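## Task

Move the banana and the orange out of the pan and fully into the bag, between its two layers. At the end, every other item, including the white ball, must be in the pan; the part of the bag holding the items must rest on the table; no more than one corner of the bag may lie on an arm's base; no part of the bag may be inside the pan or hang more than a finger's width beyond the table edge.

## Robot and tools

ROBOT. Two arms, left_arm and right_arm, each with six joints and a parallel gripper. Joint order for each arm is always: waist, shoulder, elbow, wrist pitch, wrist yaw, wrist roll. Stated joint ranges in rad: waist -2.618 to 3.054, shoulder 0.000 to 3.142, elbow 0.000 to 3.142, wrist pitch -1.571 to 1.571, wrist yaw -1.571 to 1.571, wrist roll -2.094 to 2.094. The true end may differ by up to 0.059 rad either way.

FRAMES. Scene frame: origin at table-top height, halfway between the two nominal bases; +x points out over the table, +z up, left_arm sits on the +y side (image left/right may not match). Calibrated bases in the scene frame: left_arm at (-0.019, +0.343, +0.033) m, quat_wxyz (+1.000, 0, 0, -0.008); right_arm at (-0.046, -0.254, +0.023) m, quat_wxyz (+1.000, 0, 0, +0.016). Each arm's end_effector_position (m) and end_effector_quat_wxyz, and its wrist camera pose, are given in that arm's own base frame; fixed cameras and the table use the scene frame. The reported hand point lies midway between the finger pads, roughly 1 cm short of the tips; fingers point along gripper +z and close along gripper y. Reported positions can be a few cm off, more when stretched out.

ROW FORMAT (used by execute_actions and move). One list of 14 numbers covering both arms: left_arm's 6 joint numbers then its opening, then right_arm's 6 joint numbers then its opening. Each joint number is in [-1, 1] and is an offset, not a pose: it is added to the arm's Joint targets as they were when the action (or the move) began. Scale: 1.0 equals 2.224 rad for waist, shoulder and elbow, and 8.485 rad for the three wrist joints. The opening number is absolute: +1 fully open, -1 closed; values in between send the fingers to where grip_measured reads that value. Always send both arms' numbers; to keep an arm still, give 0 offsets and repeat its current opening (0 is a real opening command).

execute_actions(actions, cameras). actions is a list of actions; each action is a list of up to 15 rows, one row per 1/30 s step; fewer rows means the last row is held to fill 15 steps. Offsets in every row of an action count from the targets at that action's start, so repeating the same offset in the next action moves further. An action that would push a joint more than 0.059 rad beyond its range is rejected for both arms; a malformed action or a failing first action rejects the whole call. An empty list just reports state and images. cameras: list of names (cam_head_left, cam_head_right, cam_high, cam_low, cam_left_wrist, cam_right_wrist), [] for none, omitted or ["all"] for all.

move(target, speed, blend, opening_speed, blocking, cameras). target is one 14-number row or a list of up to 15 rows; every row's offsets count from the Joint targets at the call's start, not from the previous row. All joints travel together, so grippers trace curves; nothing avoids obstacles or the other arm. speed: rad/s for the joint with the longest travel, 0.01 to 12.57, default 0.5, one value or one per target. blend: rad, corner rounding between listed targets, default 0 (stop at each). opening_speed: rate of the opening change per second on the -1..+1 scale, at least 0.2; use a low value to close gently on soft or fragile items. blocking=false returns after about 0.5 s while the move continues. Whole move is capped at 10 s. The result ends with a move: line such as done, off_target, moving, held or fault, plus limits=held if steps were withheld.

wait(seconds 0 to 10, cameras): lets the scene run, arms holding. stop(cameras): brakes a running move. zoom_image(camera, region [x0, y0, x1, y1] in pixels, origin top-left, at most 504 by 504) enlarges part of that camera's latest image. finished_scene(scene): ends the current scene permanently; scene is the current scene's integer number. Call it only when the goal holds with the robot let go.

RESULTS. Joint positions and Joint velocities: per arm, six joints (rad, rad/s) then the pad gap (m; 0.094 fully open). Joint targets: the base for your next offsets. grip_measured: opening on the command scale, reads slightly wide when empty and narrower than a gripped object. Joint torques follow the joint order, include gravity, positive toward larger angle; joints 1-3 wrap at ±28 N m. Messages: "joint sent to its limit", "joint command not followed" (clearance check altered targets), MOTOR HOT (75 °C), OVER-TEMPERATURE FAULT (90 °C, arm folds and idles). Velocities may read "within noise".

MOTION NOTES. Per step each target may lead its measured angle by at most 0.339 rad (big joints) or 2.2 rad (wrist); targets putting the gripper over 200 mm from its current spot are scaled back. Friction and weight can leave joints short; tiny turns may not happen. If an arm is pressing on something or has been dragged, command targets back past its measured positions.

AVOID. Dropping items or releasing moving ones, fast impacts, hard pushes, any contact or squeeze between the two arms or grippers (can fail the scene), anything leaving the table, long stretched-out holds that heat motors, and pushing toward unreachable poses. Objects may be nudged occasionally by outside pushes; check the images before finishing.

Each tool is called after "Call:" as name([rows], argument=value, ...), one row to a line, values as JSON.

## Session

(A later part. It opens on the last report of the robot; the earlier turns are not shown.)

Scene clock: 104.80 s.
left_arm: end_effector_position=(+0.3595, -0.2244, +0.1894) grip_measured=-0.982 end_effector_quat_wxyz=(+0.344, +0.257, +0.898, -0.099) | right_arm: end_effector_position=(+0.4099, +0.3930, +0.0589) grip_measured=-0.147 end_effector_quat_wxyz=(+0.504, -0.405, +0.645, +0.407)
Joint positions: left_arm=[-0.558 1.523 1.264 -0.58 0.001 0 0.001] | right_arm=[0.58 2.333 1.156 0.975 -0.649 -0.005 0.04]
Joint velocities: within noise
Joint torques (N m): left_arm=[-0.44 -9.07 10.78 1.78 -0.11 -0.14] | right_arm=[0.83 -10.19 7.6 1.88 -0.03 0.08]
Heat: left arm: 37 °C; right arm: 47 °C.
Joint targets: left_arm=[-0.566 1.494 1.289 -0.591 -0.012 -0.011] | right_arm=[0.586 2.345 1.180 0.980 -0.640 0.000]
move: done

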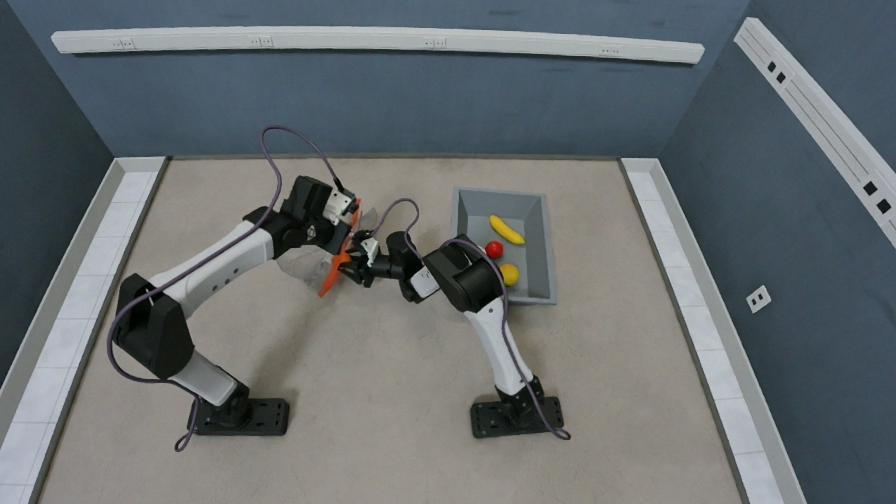

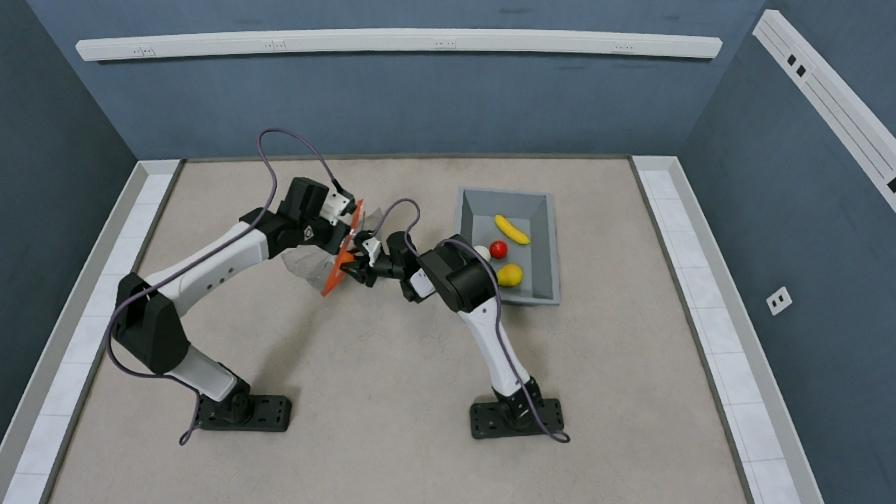

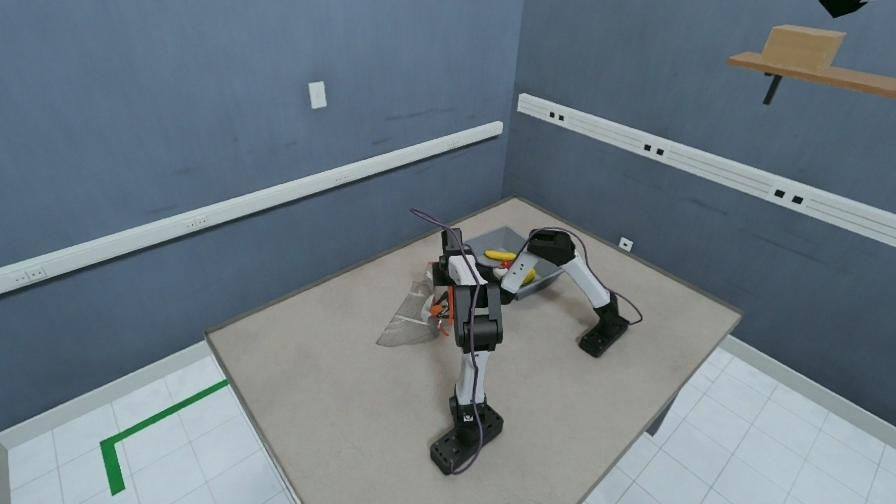

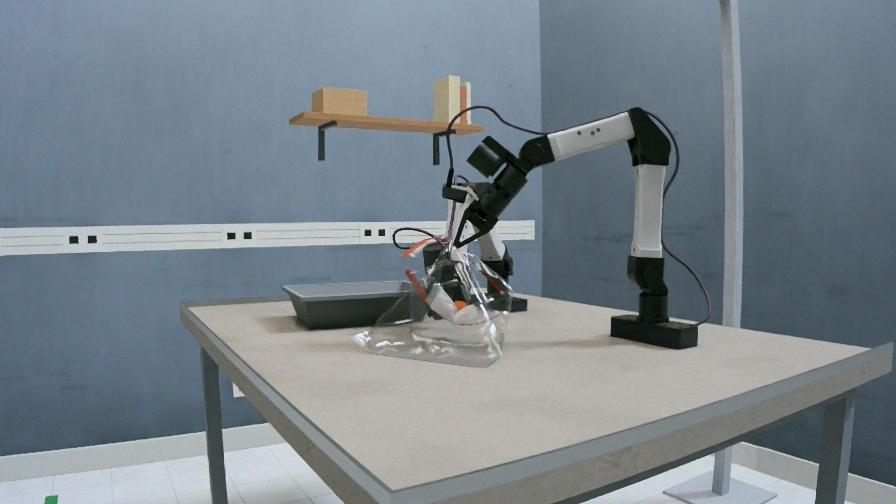

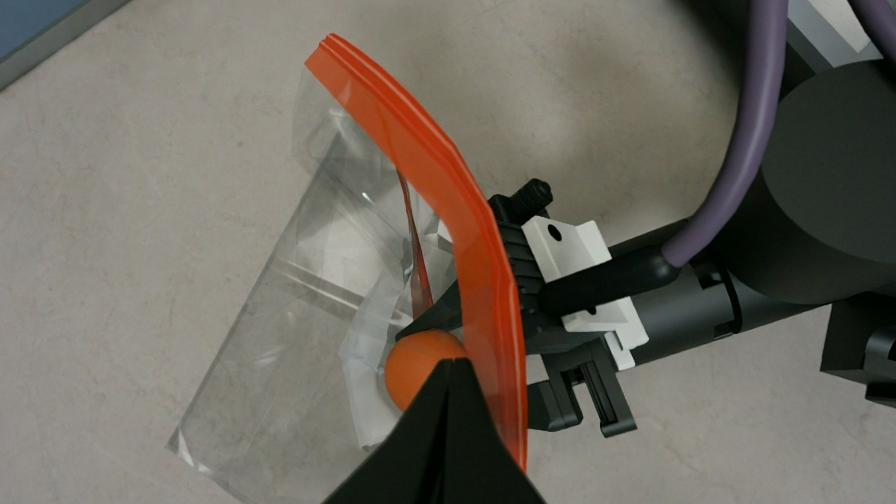

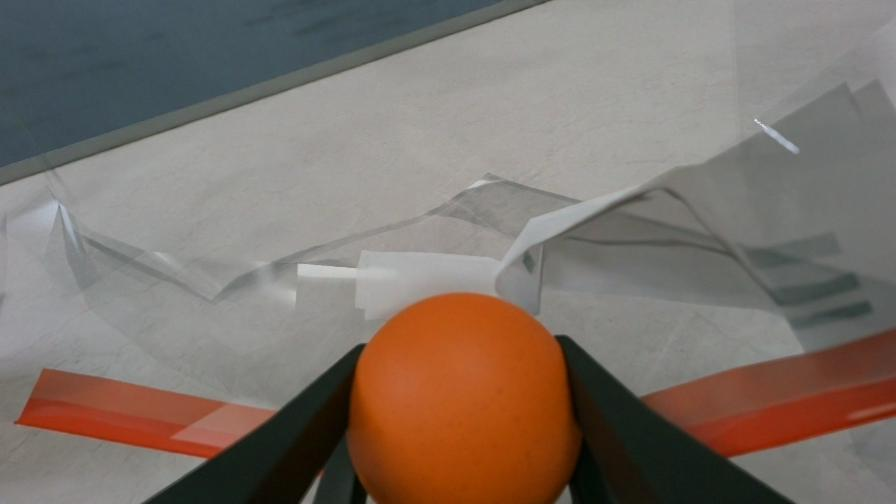

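Call:
move([
  [0,0,0,0,0,0,-1,0.0261,0.0508,0.098,-0.033,0.0059,0,-0.15],
  [0,0,0,0,0,0,-1,0.0378,0.0796,0.1574,-0.0495,0.0083,0,-0.15],
], speed=0.35, blend=0.05)

Call:
zoom_image(camera="cam_low", region=[340, 220, 540, 380])

Scene clock: 106.77 s.
left_arm: end_effector_position=(+0.3593, -0.2242, +0.1892) grip_measured=-0.982 end_effector_quat_wxyz=(+0.343, +0.257, +0.898, -0.099) | right_arm: end_effector_position=(+0.4279, +0.4534, +0.0137) grip_measured=-0.147 end_effector_quat_wxyz=(+0.421, -0.411, +0.705, +0.397)
Joint positions: left_arm=[-0.558 1.523 1.264 -0.582 0.001 0 0.001] | right_arm=[0.662 2.5 1.511 0.582 -0.581 -0.005 0.04]
Joint velocities: within noise
Joint torques (N m): left_arm=[-0.5 -9.07 10.78 1.78 -0.11 -0.14] | right_arm=[0.7 -11.04 7.95 1.58 -0.03 0.08]
Heat: left arm: 37 °C; right arm: 47 °C.
Joint targets: left_arm=[-0.566 1.494 1.289 -0.591 -0.012 -0.011] | right_arm=[0.670 2.523 1.531 0.560 -0.569 0.000]
move: done

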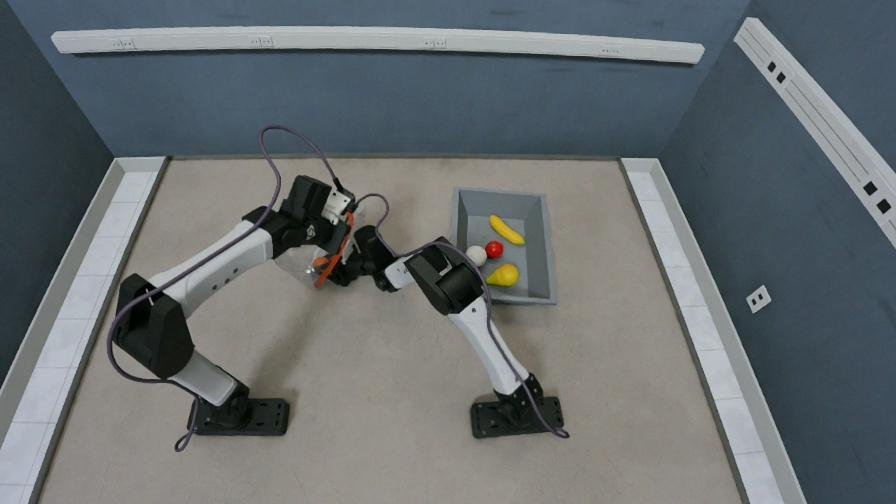

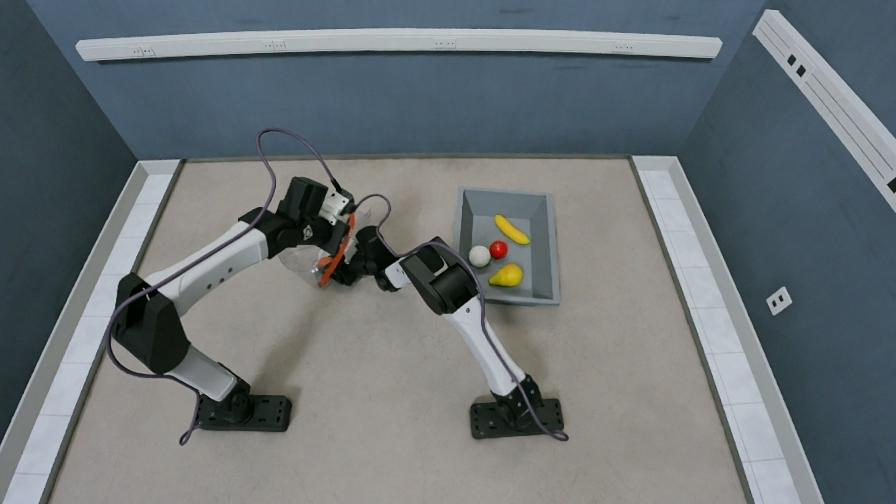

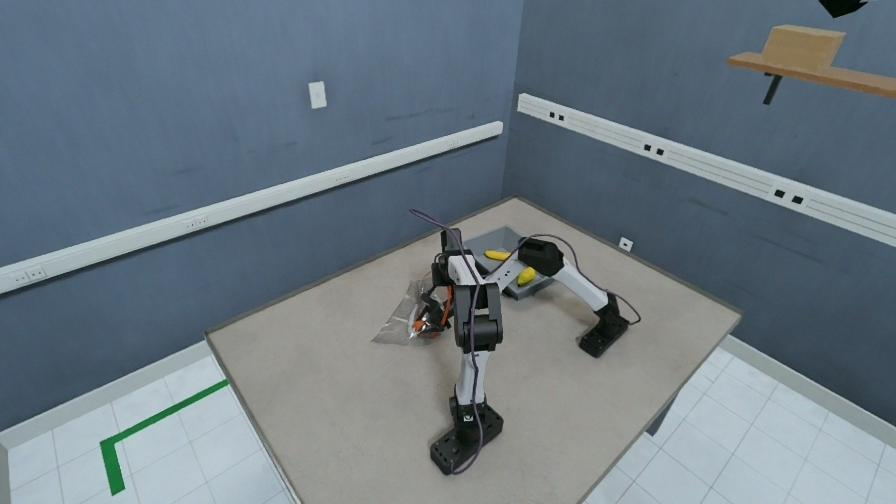

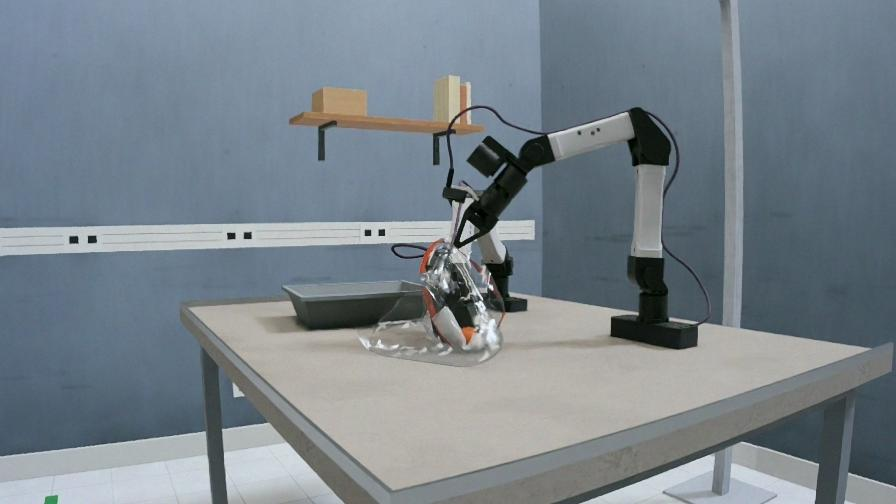

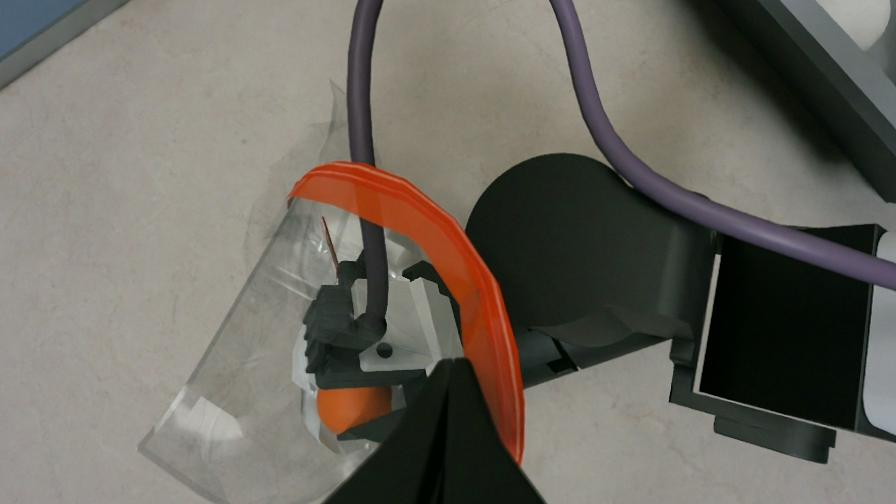

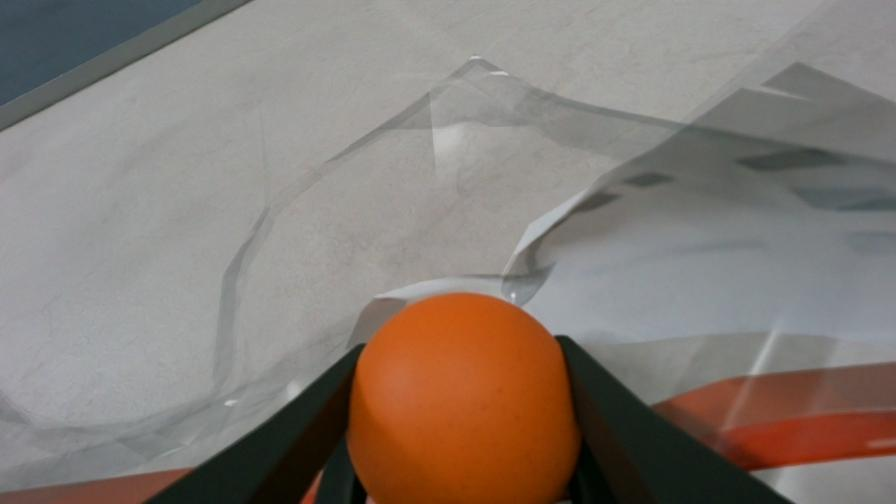

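Scaled by 2.520 from the camera's 896x504 image, which has a finer 1280x720 frame.

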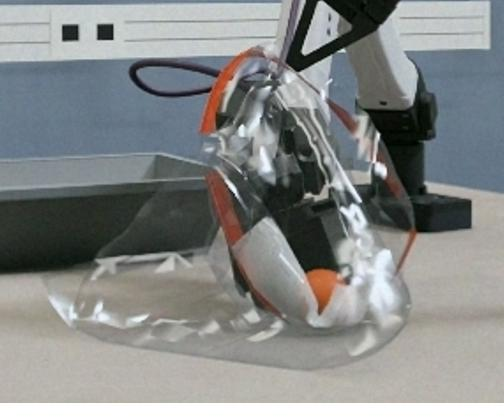

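Call:
move([
  [0,0,0,0,0,0,-1,0,0.01,0.002,0.001,0,0,-0.15],
  [0,0,0,0,0,0,-1,0,0.01,0.002,0.001,0,0,0.3],
], speed=0.2, opening_speed=0.5)

Call:
zoom_image(camera="cam_low", region=[340, 220, 540, 380])

Scene clock: 108.93 s.
left_arm: end_effector_position=(+0.3593, -0.2242, +0.1892) grip_measured=-0.982 end_effector_quat_wxyz=(+0.343, +0.257, +0.898, -0.099) | right_arm: end_effector_position=(+0.4280, +0.4559, +0.0091) grip_measured=+0.298 end_effector_quat_wxyz=(+0.423, -0.412, +0.703, +0.397)
Joint positions: left_arm=[-0.558 1.523 1.264 -0.582 0.001 0 0.001] | right_arm=[0.666 2.519 1.521 0.597 -0.58 -0.006 0.061]
Joint velocities: within noise
Joint torques (N m): left_arm=[-0.49 -9.09 10.76 1.78 -0.11 -0.15] | right_arm=[0.42 -10.78 7.35 1.51 -0.05 0.09]
Heat: left arm: 37 °C; right arm: 47 °C.
Joint targets: left_arm=[-0.566 1.494 1.289 -0.591 -0.012 -0.011] | right_arm=[0.670 2.545 1.535 0.568 -0.569 0.000]
move: done

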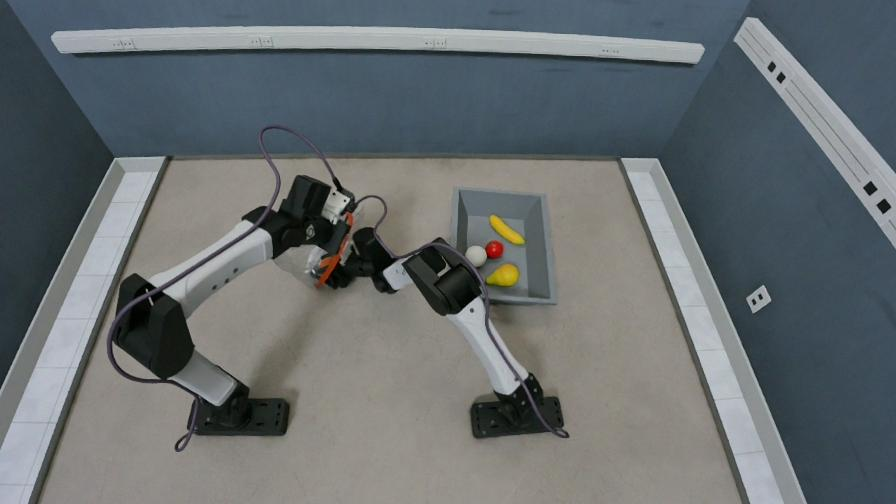

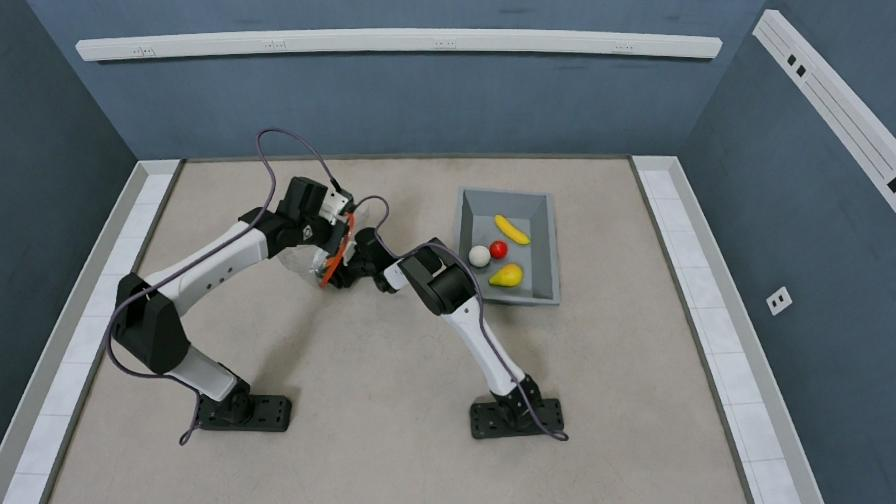

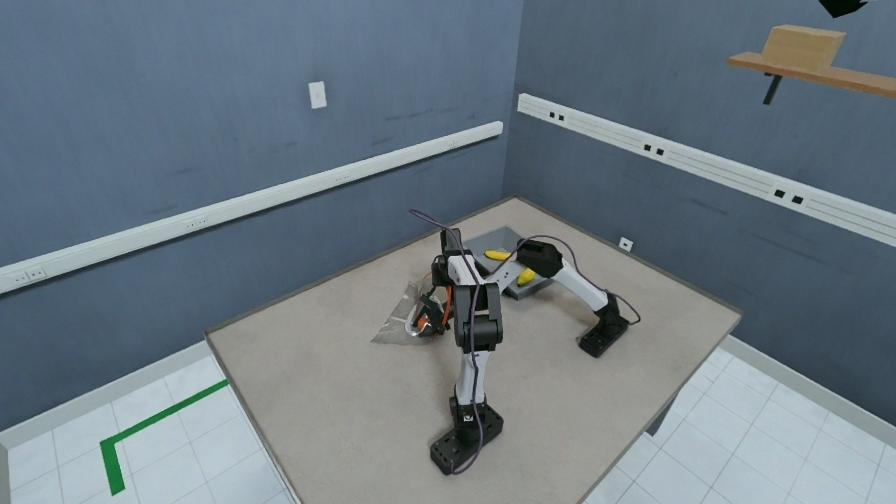

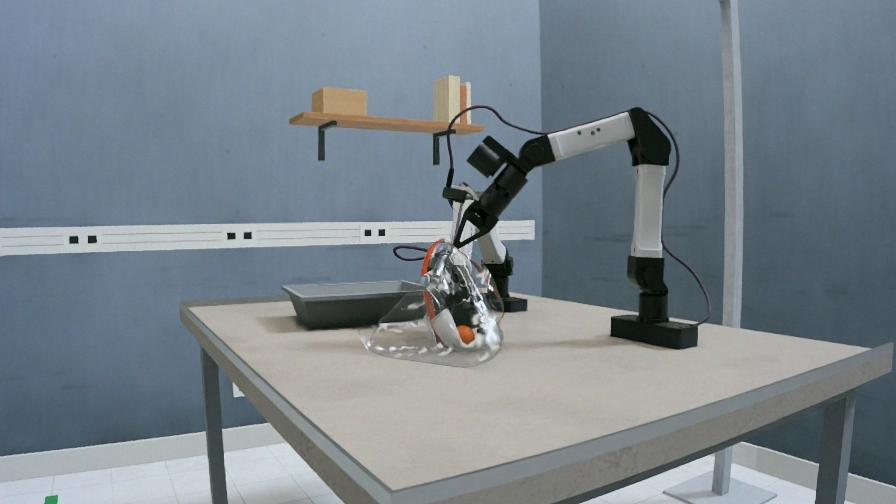

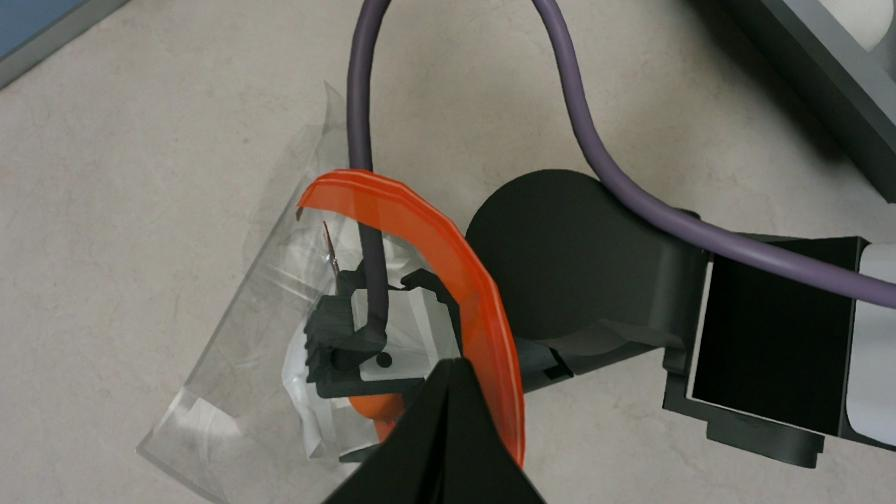

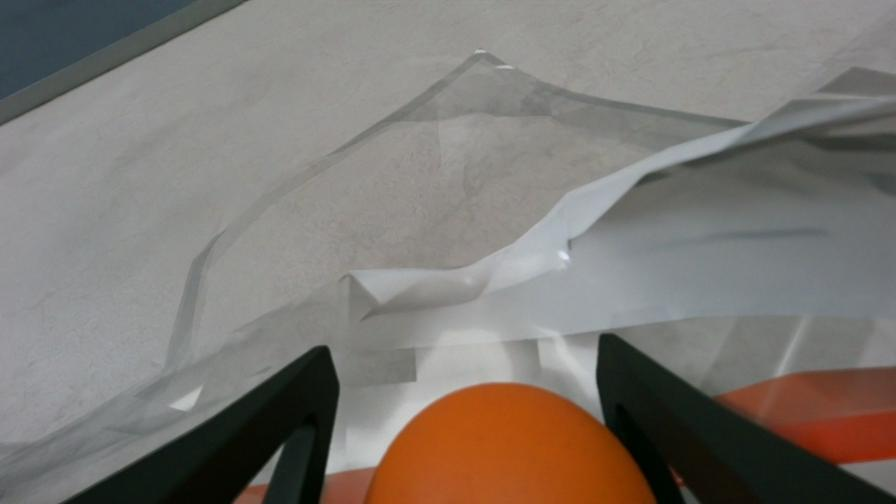

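Scaled by 2.520 from the camera's 896x504 image, which has a finer 1280x720 frame.

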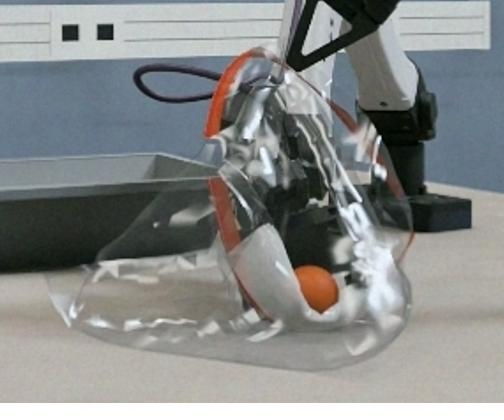

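Call:
move([
  [0,0,0,0,0,0,-1,-0.0117,-0.0391,-0.0616,0.0156,-0.0025,0,0.3],
  [0,0,0,0,0,0,-1,-0.0378,-0.0899,-0.1596,0.0486,-0.0084,0,0.3],
], speed=0.3, blend=0.05)

Call:
zoom_image(camera="cam_low", region=[340, 220, 540, 380])

Scene clock: 111.73 s.
left_arm: end_effector_position=(+0.3593, -0.2242, +0.1892) grip_measured=-0.982 end_effector_quat_wxyz=(+0.343, +0.257, +0.898, -0.099) | right_arm: end_effector_position=(+0.4104, +0.3973, +0.0297) grip_measured=+0.299 end_effector_quat_wxyz=(+0.486, -0.403, +0.663, +0.402)
Joint positions: left_arm=[-0.558 1.523 1.264 -0.582 0.001 0 0.001] | right_arm=[0.591 2.399 1.184 0.96 -0.63 -0.007 0.061]
Joint velocities: within noise
Joint torques (N m): left_arm=[-0.44 -9.07 10.81 1.79 -0.12 -0.14] | right_arm=[-0.5 -16.27 4.66 2 -0.21 0.12]
Heat: left arm: 38 °C; right arm: 49 °C.
Joint targets: left_arm=[-0.566 1.494 1.289 -0.591 -0.012 -0.011] | right_arm=[0.586 2.345 1.180 0.980 -0.640 0.000]
move: off_target (right_arm); right_arm: the shoulder is farthest, 0.054 rad from its target

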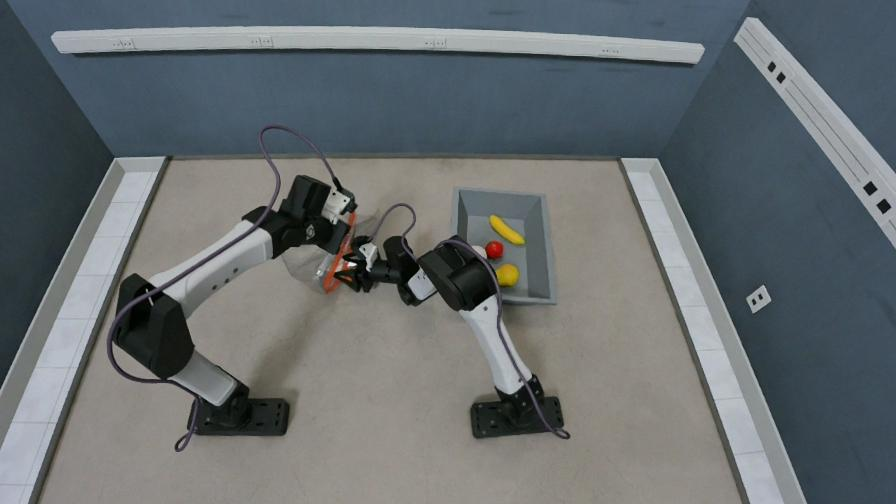

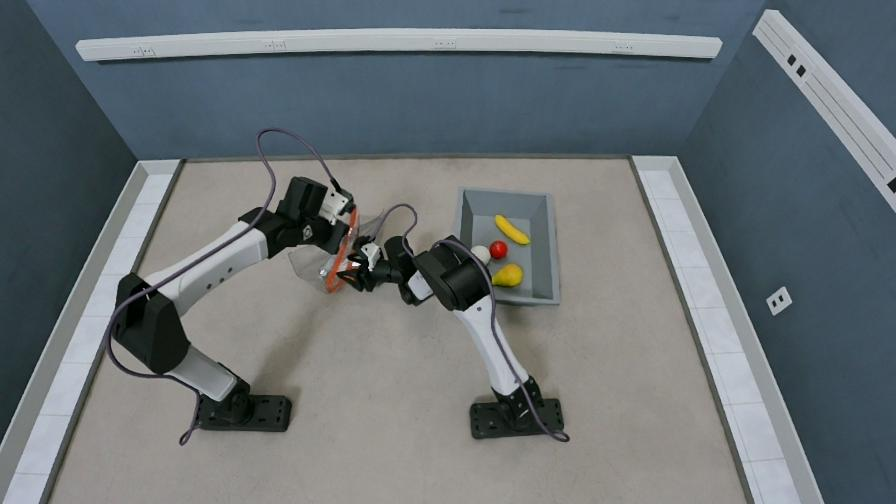

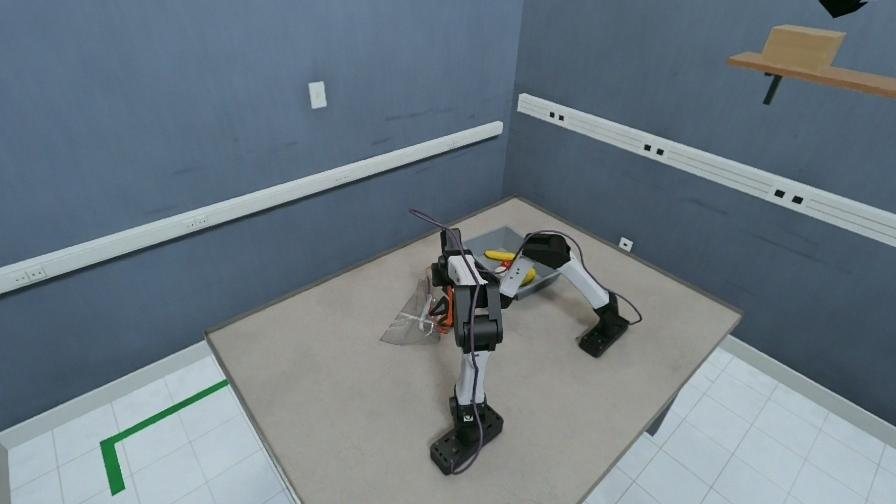

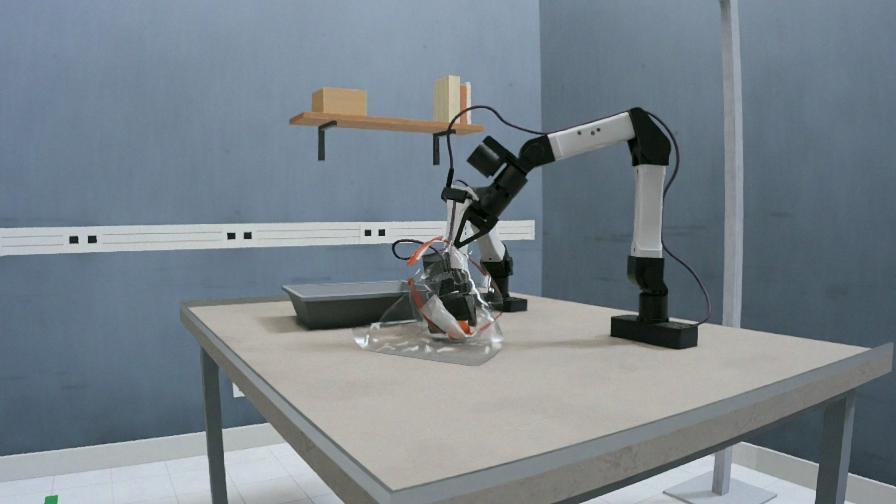

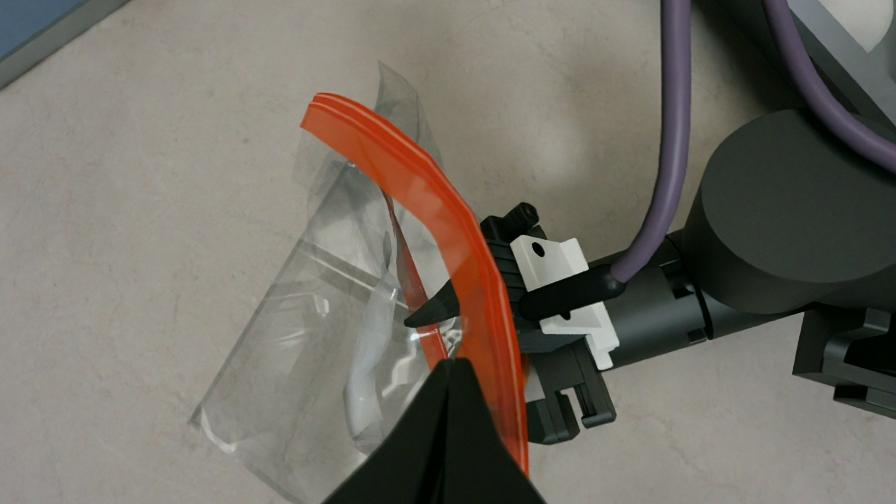

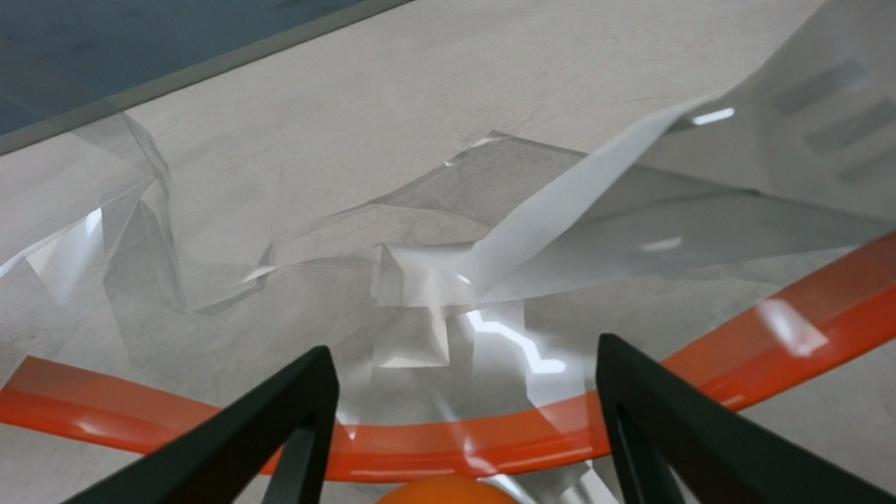

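Scaled by 2.520 from the camera's 896x504 image, which has a finer 1280x720 frame.

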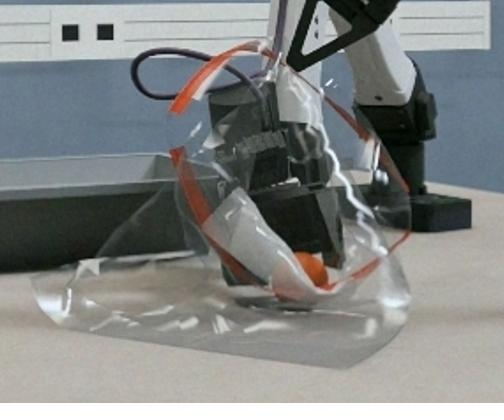

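Call:
zoom_image(camera="cam_right_wrist", region=[300, 330, 650, 504])

Call:
zoom_image(camera="cam_left_wrist", region=[330, 160, 630, 480])

Call:
zoom_image(camera="cam_low", region=[400, 260, 520, 370])

Call:
zoom_image(camera="cam_head_left", region=[290, 200, 420, 310])

Scaled by 1.440 from the camera's 896x504 image, which has a finer 1280x720 frame.

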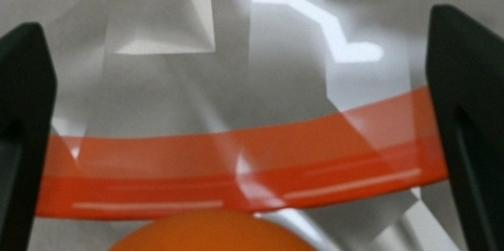

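Scaled by 1.575 from the camera's 896x504 image, which has a finer 1280x720 frame.

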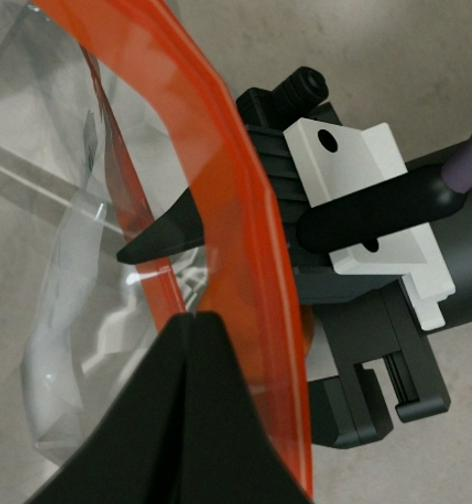

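Scaled by 4.200 from the camera's 896x504 image, which has a finer 1280x720 frame.

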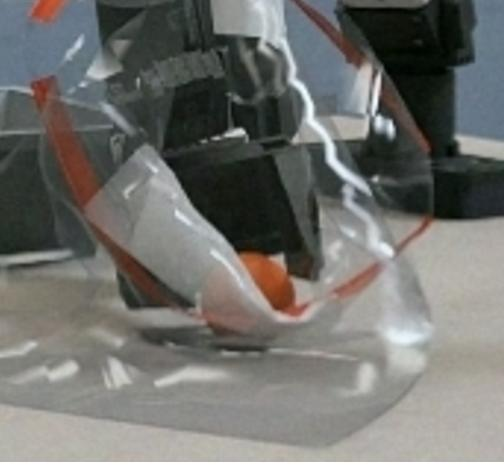

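Scaled by 3.877 from the camera's 896x504 image, which has a finer 1280x720 frame.

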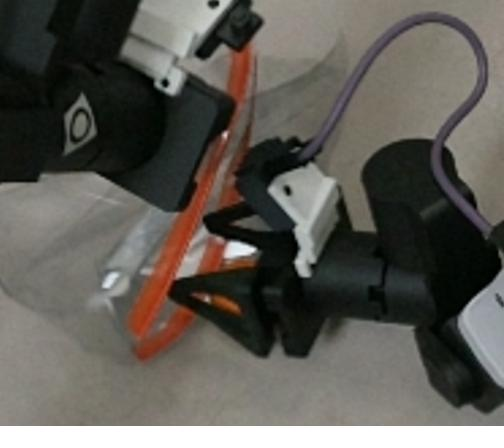

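Call:
move([
  [0,0,0,0,0,0,-1,-0.08,-0.094,-0.054,-0.049,-0.0354,0,0.5],
  [0,0,0,0,0,0,-1,-0.1124,-0.1686,-0.183,-0.0305,-0.0306,0,0.5],
], speed=0.35, opening_speed=0.4, blend=0.05)

Call:
zoom_image(camera="cam_low", region=[340, 220, 540, 380])

Scene clock: 115.07 s.
left_arm: end_effector_position=(+0.3593, -0.2242, +0.1892) grip_measured=-0.982 end_effector_quat_wxyz=(+0.343, +0.257, +0.898, -0.099) | right_arm: end_effector_position=(+0.3548, +0.2705, +0.0499) grip_measured=+0.499 end_effector_quat_wxyz=(+0.376, -0.350, +0.731, +0.450)
Joint positions: left_arm=[-0.558 1.523 1.264 -0.582 0.001 0 0.001] | right_arm=[0.343 2.011 0.777 0.702 -0.908 -0.006 0.07]
Joint velocities: within noise
Joint torques (N m): left_arm=[-0.47 -9.1 10.81 1.79 -0.12 -0.15] | right_arm=[-0.65 -12.1 4.4 1.79 -0.2 0.08]
Heat: left arm: 38 °C; right arm: 50 °C.
Joint targets: left_arm=[-0.566 1.494 1.289 -0.591 -0.012 -0.011] | right_arm=[0.336 1.970 0.773 0.722 -0.900 0.000]
move: off_target (right_arm); right_arm: the shoulder is farthest, 0.041 rad from its target

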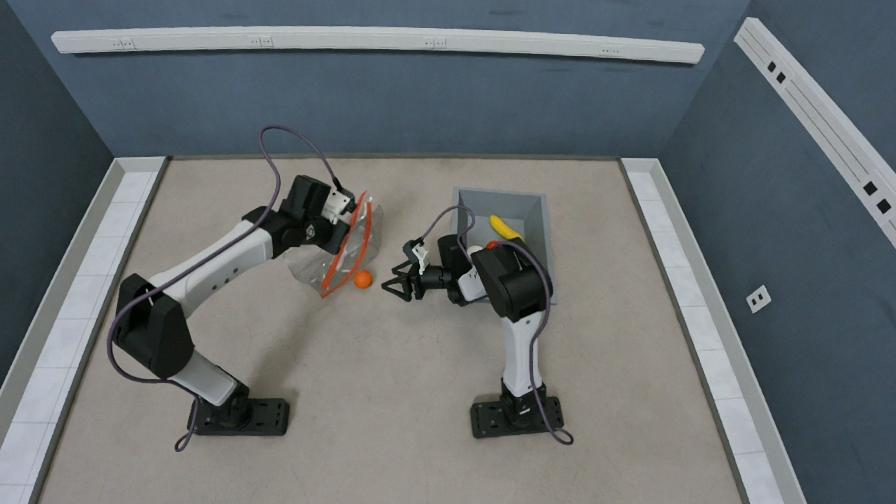

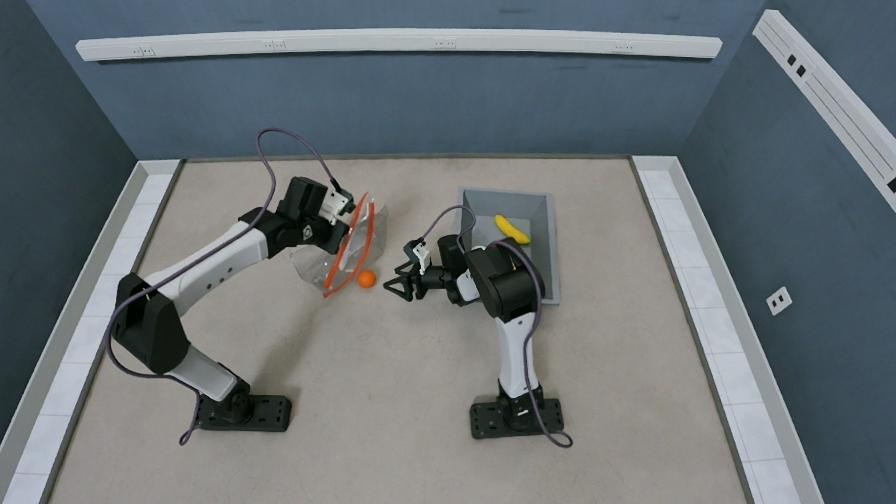

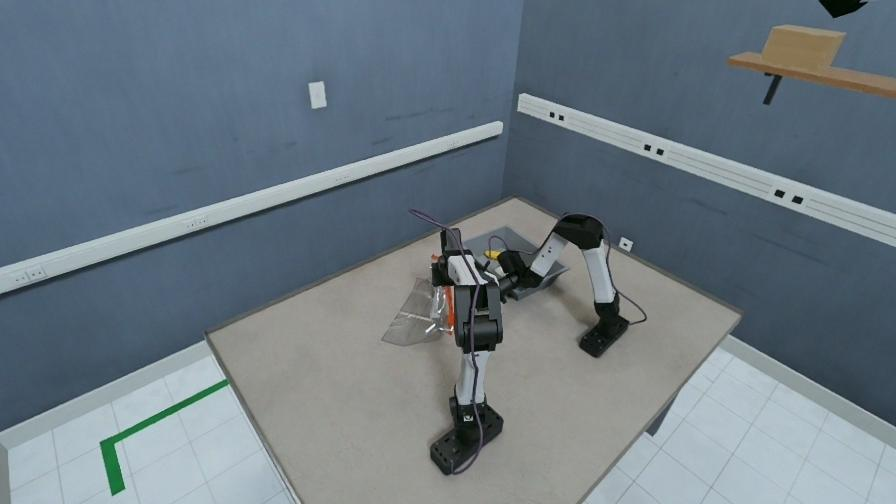

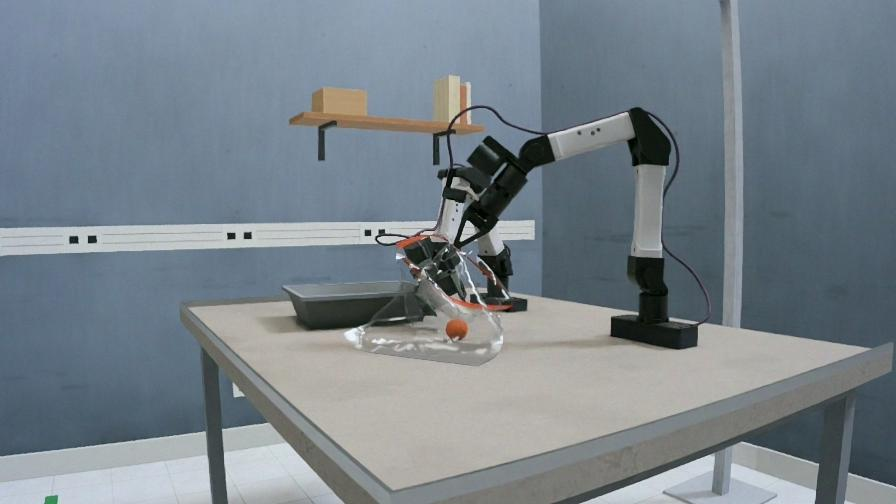

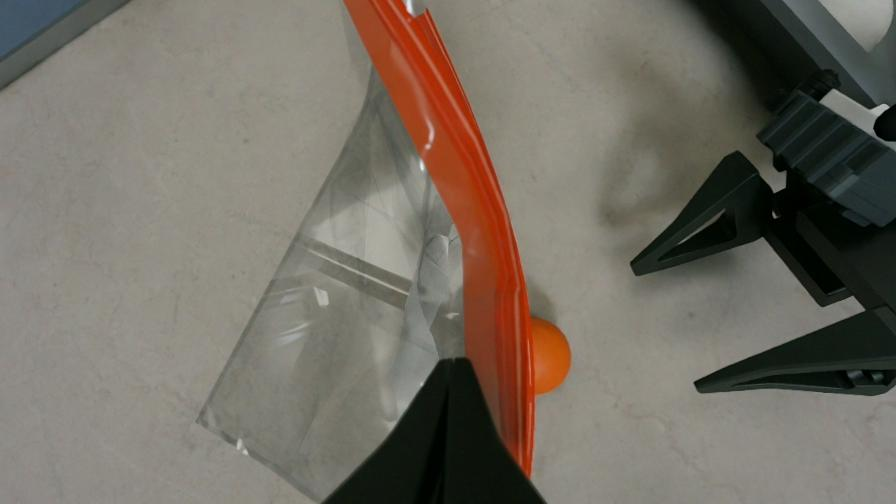

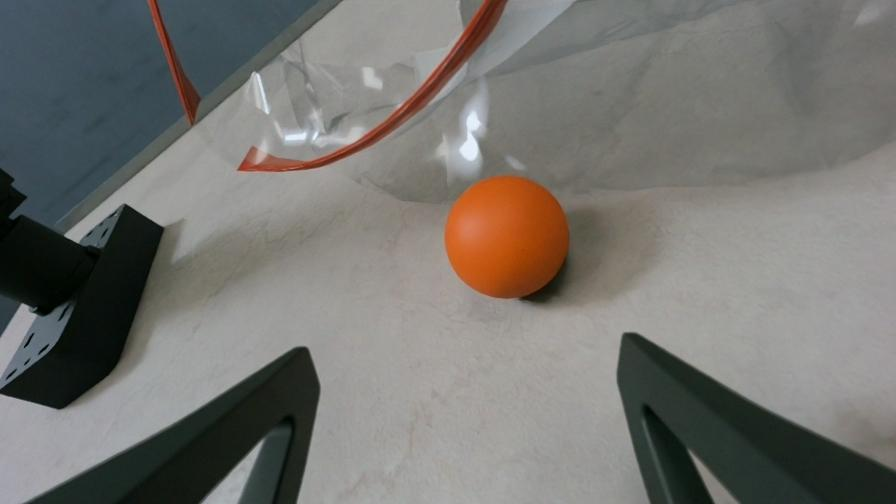

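Scaled by 2.520 from the camera's 896x504 image, which has a finer 1280x720 frame.

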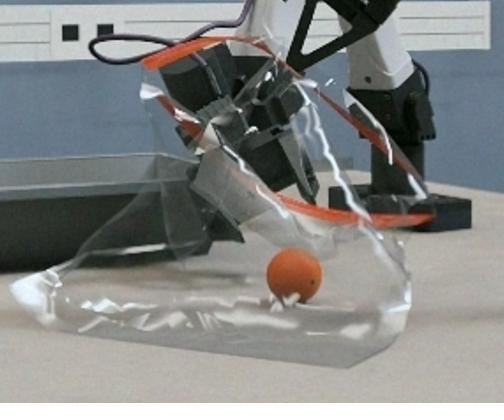

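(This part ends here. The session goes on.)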